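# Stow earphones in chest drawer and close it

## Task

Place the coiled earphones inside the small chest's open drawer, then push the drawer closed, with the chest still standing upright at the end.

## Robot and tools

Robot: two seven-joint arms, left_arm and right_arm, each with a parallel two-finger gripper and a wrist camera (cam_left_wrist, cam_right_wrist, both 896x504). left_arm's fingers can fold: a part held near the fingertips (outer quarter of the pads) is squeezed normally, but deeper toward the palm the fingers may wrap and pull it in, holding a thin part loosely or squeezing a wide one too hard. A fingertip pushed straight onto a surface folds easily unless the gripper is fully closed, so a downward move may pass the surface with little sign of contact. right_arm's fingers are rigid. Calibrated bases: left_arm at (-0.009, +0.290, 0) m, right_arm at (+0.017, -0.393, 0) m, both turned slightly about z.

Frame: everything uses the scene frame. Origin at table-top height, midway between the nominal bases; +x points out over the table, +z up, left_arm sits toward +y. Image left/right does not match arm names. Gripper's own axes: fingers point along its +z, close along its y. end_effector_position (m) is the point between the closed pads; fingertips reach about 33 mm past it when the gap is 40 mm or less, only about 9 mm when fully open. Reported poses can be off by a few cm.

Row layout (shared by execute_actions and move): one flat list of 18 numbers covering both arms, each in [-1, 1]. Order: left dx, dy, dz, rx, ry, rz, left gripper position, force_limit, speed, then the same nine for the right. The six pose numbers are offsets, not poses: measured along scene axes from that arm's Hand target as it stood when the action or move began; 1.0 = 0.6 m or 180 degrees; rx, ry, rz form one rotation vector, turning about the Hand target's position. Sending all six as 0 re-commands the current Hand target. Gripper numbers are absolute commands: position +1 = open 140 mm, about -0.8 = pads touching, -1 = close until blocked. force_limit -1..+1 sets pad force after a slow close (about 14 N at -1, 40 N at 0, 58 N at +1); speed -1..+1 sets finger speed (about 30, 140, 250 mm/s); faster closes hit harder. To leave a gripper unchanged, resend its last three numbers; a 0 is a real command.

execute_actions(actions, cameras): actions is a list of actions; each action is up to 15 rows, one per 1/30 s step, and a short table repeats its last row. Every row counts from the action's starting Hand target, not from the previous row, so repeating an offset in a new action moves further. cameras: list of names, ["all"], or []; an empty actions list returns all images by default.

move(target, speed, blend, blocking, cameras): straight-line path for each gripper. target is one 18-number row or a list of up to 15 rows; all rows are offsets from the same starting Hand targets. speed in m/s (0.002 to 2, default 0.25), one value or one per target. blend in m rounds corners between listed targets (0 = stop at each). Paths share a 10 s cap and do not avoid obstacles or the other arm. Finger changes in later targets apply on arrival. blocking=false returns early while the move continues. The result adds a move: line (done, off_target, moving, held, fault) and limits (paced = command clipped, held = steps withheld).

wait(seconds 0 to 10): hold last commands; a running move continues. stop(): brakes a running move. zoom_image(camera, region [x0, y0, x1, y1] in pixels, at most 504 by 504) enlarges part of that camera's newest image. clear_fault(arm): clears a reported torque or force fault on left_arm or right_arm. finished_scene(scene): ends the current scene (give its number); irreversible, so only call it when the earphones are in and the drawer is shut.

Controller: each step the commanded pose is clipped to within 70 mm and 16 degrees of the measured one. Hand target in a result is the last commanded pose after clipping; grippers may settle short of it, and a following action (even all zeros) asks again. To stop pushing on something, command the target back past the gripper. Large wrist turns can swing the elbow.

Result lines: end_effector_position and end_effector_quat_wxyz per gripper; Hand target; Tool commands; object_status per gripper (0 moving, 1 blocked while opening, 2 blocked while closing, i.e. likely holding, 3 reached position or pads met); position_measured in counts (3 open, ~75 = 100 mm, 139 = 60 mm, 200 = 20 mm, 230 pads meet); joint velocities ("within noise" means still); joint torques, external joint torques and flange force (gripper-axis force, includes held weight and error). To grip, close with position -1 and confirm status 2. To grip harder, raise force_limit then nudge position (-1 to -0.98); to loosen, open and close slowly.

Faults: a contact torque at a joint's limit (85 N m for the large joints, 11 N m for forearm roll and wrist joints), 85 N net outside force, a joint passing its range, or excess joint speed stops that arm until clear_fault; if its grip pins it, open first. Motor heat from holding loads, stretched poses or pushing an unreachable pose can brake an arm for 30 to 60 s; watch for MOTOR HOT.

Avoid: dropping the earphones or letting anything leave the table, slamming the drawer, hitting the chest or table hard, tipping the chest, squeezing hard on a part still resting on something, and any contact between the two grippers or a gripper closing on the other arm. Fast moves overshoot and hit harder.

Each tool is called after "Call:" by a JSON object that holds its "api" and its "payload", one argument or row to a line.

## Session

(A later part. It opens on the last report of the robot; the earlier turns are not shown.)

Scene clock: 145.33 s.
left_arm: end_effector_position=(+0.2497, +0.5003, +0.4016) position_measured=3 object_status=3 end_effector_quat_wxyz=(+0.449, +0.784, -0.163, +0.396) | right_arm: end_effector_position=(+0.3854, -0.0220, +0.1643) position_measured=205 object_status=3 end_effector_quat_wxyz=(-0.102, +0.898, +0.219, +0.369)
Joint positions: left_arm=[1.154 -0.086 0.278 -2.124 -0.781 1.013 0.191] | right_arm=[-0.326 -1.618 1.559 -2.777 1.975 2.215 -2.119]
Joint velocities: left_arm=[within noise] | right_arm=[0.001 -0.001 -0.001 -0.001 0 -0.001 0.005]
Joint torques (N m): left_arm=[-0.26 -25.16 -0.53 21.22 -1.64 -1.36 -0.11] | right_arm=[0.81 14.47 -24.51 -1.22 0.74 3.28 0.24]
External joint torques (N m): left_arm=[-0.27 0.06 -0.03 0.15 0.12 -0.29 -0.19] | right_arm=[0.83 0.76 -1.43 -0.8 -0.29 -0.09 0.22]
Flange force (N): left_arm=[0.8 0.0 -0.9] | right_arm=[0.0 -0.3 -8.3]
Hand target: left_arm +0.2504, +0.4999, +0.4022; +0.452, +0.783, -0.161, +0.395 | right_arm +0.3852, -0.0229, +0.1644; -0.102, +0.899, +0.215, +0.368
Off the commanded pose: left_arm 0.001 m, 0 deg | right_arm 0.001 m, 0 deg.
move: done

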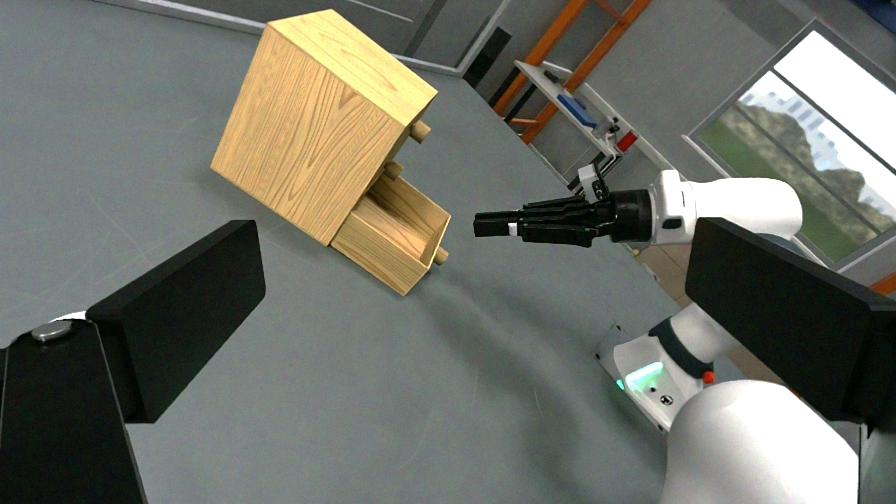

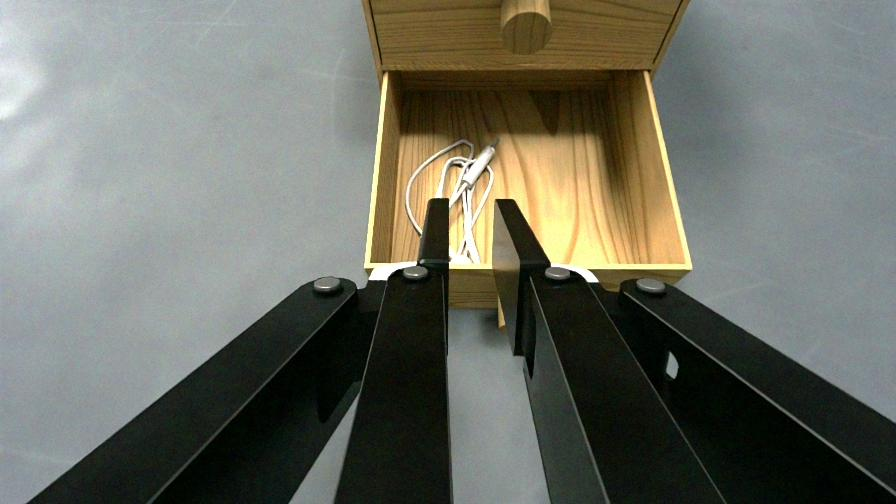

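Call:
{"api": "move", "payload": {
  "target": [
    [0,0,0,0,0,0,1,1,1,0,-0.057,-0.02,0,0,0,-0.22,-1,-0.3],
    [0,0,0,0,0,0,1,1,1,0,-0.057,-0.194,0,0,0,-0.22,-1,-0.3]
  ],
  "speed": 0.1,
  "blend": [0.01,0],
  "cameras": ["cam_right_wrist"]
}}

Scene clock: 154.47 s.
left_arm: end_effector_position=(+0.2497, +0.5003, +0.4016) position_measured=3 object_status=3 end_effector_quat_wxyz=(+0.449, +0.784, -0.163, +0.396) | right_arm: end_effector_position=(+0.3849, -0.0580, +0.0472) position_measured=157 object_status=3 end_effector_quat_wxyz=(-0.102, +0.900, +0.214, +0.366)
Joint positions: left_arm=[1.154 -0.086 0.278 -2.124 -0.781 1.013 0.191] | right_arm=[-0.305 -1.664 1.963 -2.795 2.409 2.285 -2.18]
Joint torques (N m): left_arm=[-0.23 -25.08 -0.48 21.21 -1.66 -1.37 -0.1] | right_arm=[0.91 11.73 -21.3 -9.23 1.11 3.34 -0.15]
External joint torques (N m): left_arm=[-0.21 0.18 0.05 0.11 0.11 -0.3 -0.18] | right_arm=[0.95 -0.74 -0.4 0.27 0.18 0.03 -0.16]
Flange force (N): left_arm=[0.6 -0.1 -1.2] | right_arm=[-0.3 -0.4 -0.9]
Hand target: left_arm +0.2504, +0.4999, +0.4022; +0.452, +0.783, -0.161, +0.395 | right_arm +0.3852, -0.0571, +0.0480; -0.102, +0.899, +0.215, +0.368
Off the commanded pose: left_arm 0.001 m, 0 deg | right_arm 0.001 m, 0 deg.
move: done
Images, in order (width x height): cam_right_wrist 896x504.

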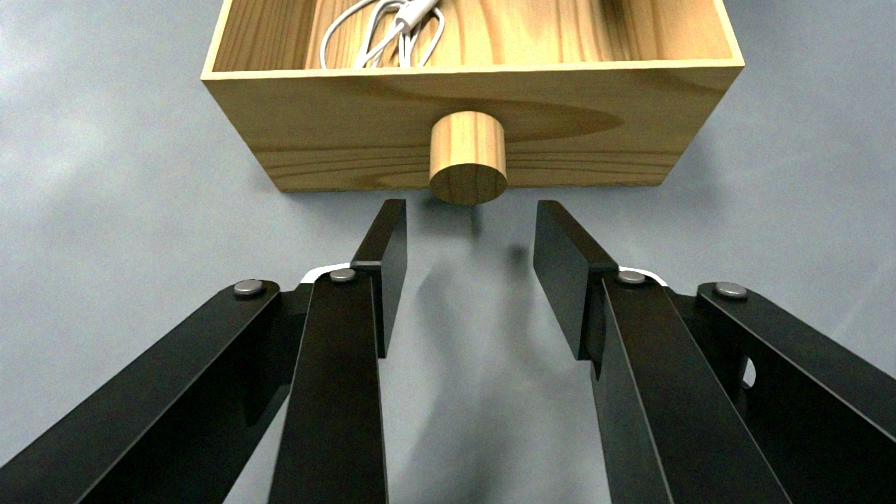

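Call:
{"api": "move", "payload": {
  "target": [0,0,0,0,0,0,1,1,1,0.225,0.1095,0,0,0,0,-0.22,-1,-0.3],
  "speed": 0.05,
  "cameras": ["all"]
}}

Scene clock: 164.87 s.
left_arm: end_effector_position=(+0.2497, +0.5003, +0.4016) position_measured=3 object_status=3 end_effector_quat_wxyz=(+0.449, +0.784, -0.163, +0.396) | right_arm: end_effector_position=(+0.5196, +0.0090, +0.0478) position_measured=157 object_status=3 end_effector_quat_wxyz=(-0.106, +0.900, +0.210, +0.368)
Joint positions: left_arm=[1.154 -0.086 0.278 -2.124 -0.781 1.013 0.191] | right_arm=[-0.83 -1.769 1.791 -2.391 2.378 2.198 -2.286]
Joint velocities: left_arm=[within noise] | right_arm=[0 0 0 0.003 0 -0.001 -0.006]
Joint torques (N m): left_arm=[-0.16 -25.15 -0.54 21.25 -1.66 -1.38 -0.14] | right_arm=[-0.19 18.67 -29.88 -6.69 0.8 3 -0.38]
External joint torques (N m): left_arm=[-0.18 0.15 -0.05 0.1 0.12 -0.31 -0.22] | right_arm=[-0.15 -0.73 -1.25 0.6 -0.28 -0.17 -0.4]
Flange force (N): left_arm=[0.7 -0.1 -1.1] | right_arm=[4.5 0.3 1.2]
Hand target: left_arm +0.2504, +0.4999, +0.4022; +0.452, +0.783, -0.161, +0.395 | right_arm +0.5202, +0.0086, +0.0480; -0.102, +0.899, +0.215, +0.368
Off the commanded pose: left_arm 0.001 m, 0 deg | right_arm 0.001 m, 1 deg.
joint sent to its limit (right arm) — joint 2 (shoulder), lower limit. The joint targets still meet the commanded pose.
move: done

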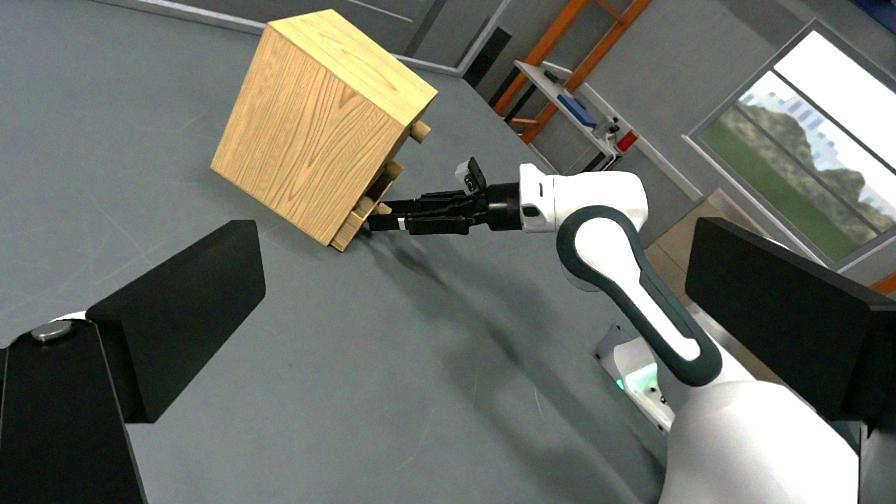

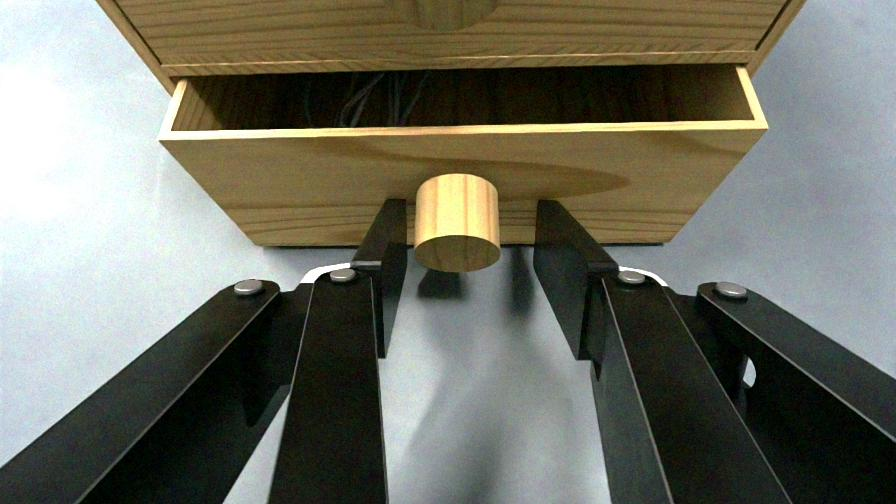

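Call:
{"api": "move", "payload": {
  "target": [0,0,0,0,0,0,1,1,1,0.036,0.0205,0,0,0,0,-0.22,-1,-0.3],
  "speed": 0.03,
  "cameras": ["cam_right_wrist"]
}}

Scene clock: 168.87 s.
left_arm: end_effector_position=(+0.2497, +0.5003, +0.4016) position_measured=3 object_status=3 end_effector_quat_wxyz=(+0.449, +0.784, -0.163, +0.396) | right_arm: end_effector_position=(+0.5407, +0.0218, +0.0473) position_measured=157 object_status=3 end_effector_quat_wxyz=(-0.106, +0.900, +0.211, +0.367)
Joint positions: left_arm=[1.154 -0.086 0.278 -2.124 -0.781 1.013 0.191] | right_arm=[-0.906 -1.769 1.77 -2.313 2.364 2.203 -2.29]
Joint torques (N m): left_arm=[-0.23 -25.11 -0.5 21.24 -1.66 -1.37 -0.14] | right_arm=[-0.74 20.47 -31 -6.61 0.75 3.25 -0.31]
External joint torques (N m): left_arm=[-0.26 0.09 -0.02 0.16 0.1 -0.3 -0.22] | right_arm=[-0.67 -0.69 -1.33 0.28 -0.32 0.1 -0.32]
Flange force (N): left_arm=[0.9 0.0 -1.1] | right_arm=[4.8 0.7 1.5]
Hand target: left_arm +0.2504, +0.4999, +0.4022; +0.452, +0.783, -0.161, +0.395 | right_arm +0.5418, +0.0209, +0.0480; -0.102, +0.899, +0.215, +0.368
Off the commanded pose: left_arm 0.001 m, 0 deg | right_arm 0.002 m, 1 deg.
joint sent to its limit (right arm) — joint 2 (shoulder), lower limit. The joint targets still meet the commanded pose.
move: done
Images, in order (width x height): cam_right_wrist 896x504.

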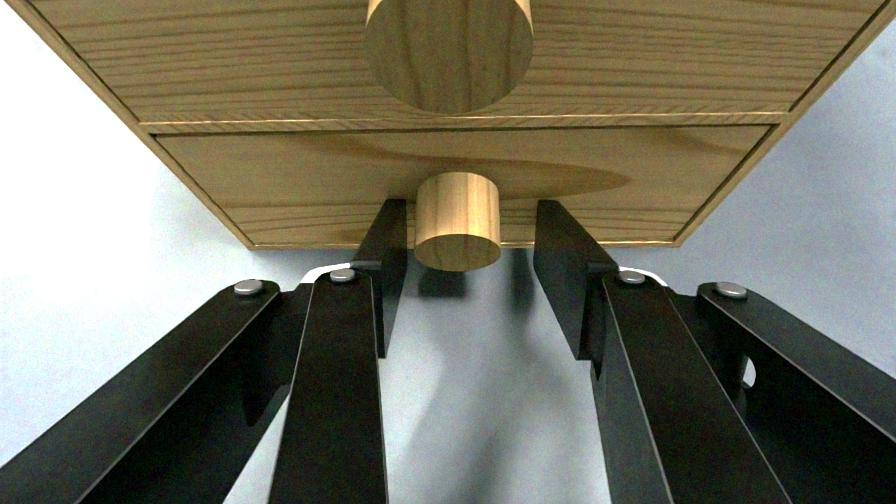

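Call:
{"api": "move", "payload": {
  "target": [0,0,0,0,0,0,1,1,1,0.0075,0.004,0,0,0,0,-0.22,-1,-0.3],
  "speed": 0.02,
  "cameras": ["all"]
}}

Scene clock: 172.40 s.
left_arm: end_effector_position=(+0.2497, +0.5003, +0.4016) position_measured=3 object_status=3 end_effector_quat_wxyz=(+0.449, +0.784, -0.163, +0.396) | right_arm: end_effector_position=(+0.5445, +0.0234, +0.0473) position_measured=157 object_status=3 end_effector_quat_wxyz=(-0.105, +0.900, +0.212, +0.367)
Joint positions: left_arm=[1.154 -0.086 0.278 -2.124 -0.781 1.013 0.191] | right_arm=[-0.92 -1.769 1.766 -2.3 2.36 2.204 -2.29]
Joint torques (N m): left_arm=[-0.2 -25.14 -0.52 21.22 -1.65 -1.36 -0.14] | right_arm=[-2.05 20.84 -31.02 -4.94 1.2 3.46 -0.28]
External joint torques (N m): left_arm=[-0.24 0.29 -0.04 0.08 0.12 -0.28 -0.22] | right_arm=[-2.06 -0.72 -1.15 1.8 0.13 0.31 -0.3]
Flange force (N): left_arm=[0.7 -0.4 -1.2] | right_arm=[8.6 1.1 9.6]
Hand target: left_arm +0.2504, +0.4999, +0.4022; +0.452, +0.783, -0.161, +0.395 | right_arm +0.5463, +0.0233, +0.0480; -0.102, +0.899, +0.215, +0.368
Off the commanded pose: left_arm 0.001 m, 0 deg | right_arm 0.002 m, 1 deg.
joint sent to its limit (right arm) — joint 2 (shoulder), lower limit. The joint targets still meet the commanded pose.
move: done

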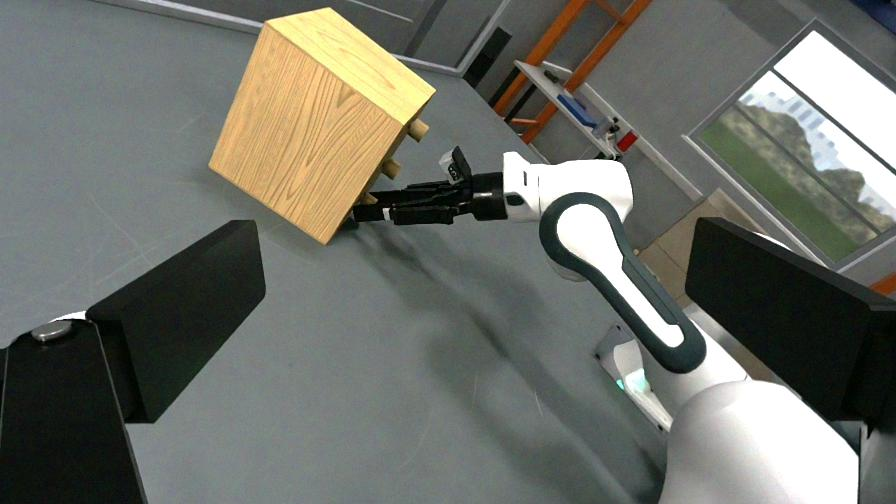

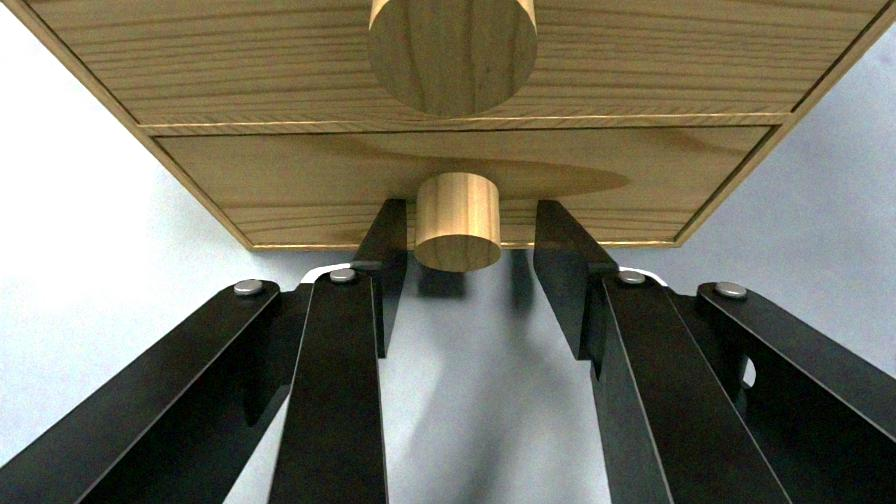

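Shut. Retreat.

Call:
{"api": "move", "payload": {
  "target": [0,0,0,0,0,0,1,1,1,-0.13,-0.063,0.015,0,0,0,-0.22,-1,-0.3],
  "speed": 0.08,
  "cameras": ["all"]
}}

Scene clock: 176.00 s.
left_arm: end_effector_position=(+0.2497, +0.5003, +0.4016) position_measured=3 object_status=3 end_effector_quat_wxyz=(+0.449, +0.784, -0.163, +0.396) | right_arm: end_effector_position=(+0.4683, -0.0144, +0.0564) position_measured=157 object_status=3 end_effector_quat_wxyz=(-0.100, +0.898, +0.219, +0.367)
Joint positions: left_arm=[1.154 -0.086 0.278 -2.124 -0.781 1.013 0.191] | right_arm=[-0.651 -1.718 1.823 -2.554 2.361 2.216 -2.29]
Joint velocities: left_arm=[within noise] | right_arm=[0.001 0.001 0.001 -0.003 0 0.005 0]
Joint torques (N m): left_arm=[-0.24 -25.15 -0.54 21.25 -1.66 -1.37 -0.12] | right_arm=[1.16 17.35 -26.88 -7.57 1.19 3.25 0.23]
External joint torques (N m): left_arm=[-0.24 0.25 -0.03 0.07 0.12 -0.29 -0.2] | right_arm=[1.2 0.92 -0.63 -0.46 0.15 0.07 0.21]
Flange force (N): left_arm=[0.6 -0.3 -1.1] | right_arm=[-2.3 -1.8 -5.5]
Hand target: left_arm +0.2504, +0.4999, +0.4022; +0.452, +0.783, -0.161, +0.395 | right_arm +0.4683, -0.0145, +0.0570; -0.102, +0.899, +0.215, +0.368
Off the commanded pose: left_arm 0.001 m, 0 deg | right_arm 0.001 m, 1 deg.
move: done

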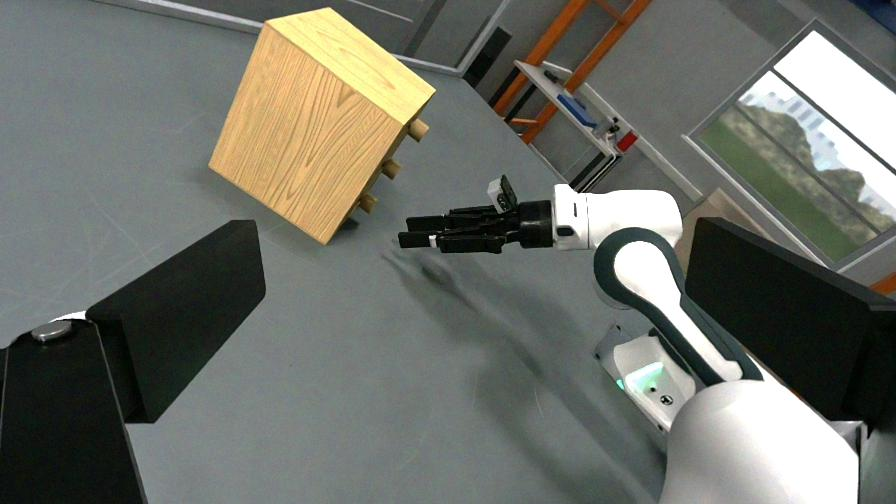

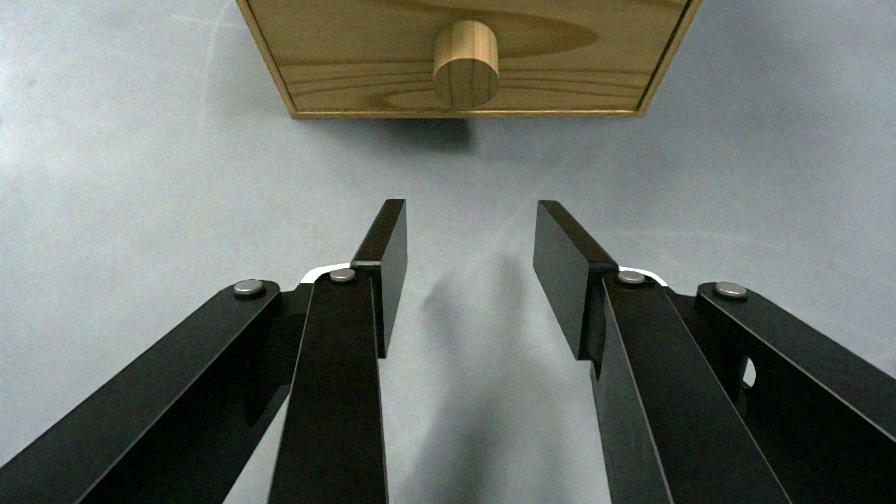

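Call:
{"api": "finished_scene", "payload": {
  "scene": 2
}}

The scene is finished: the task was done.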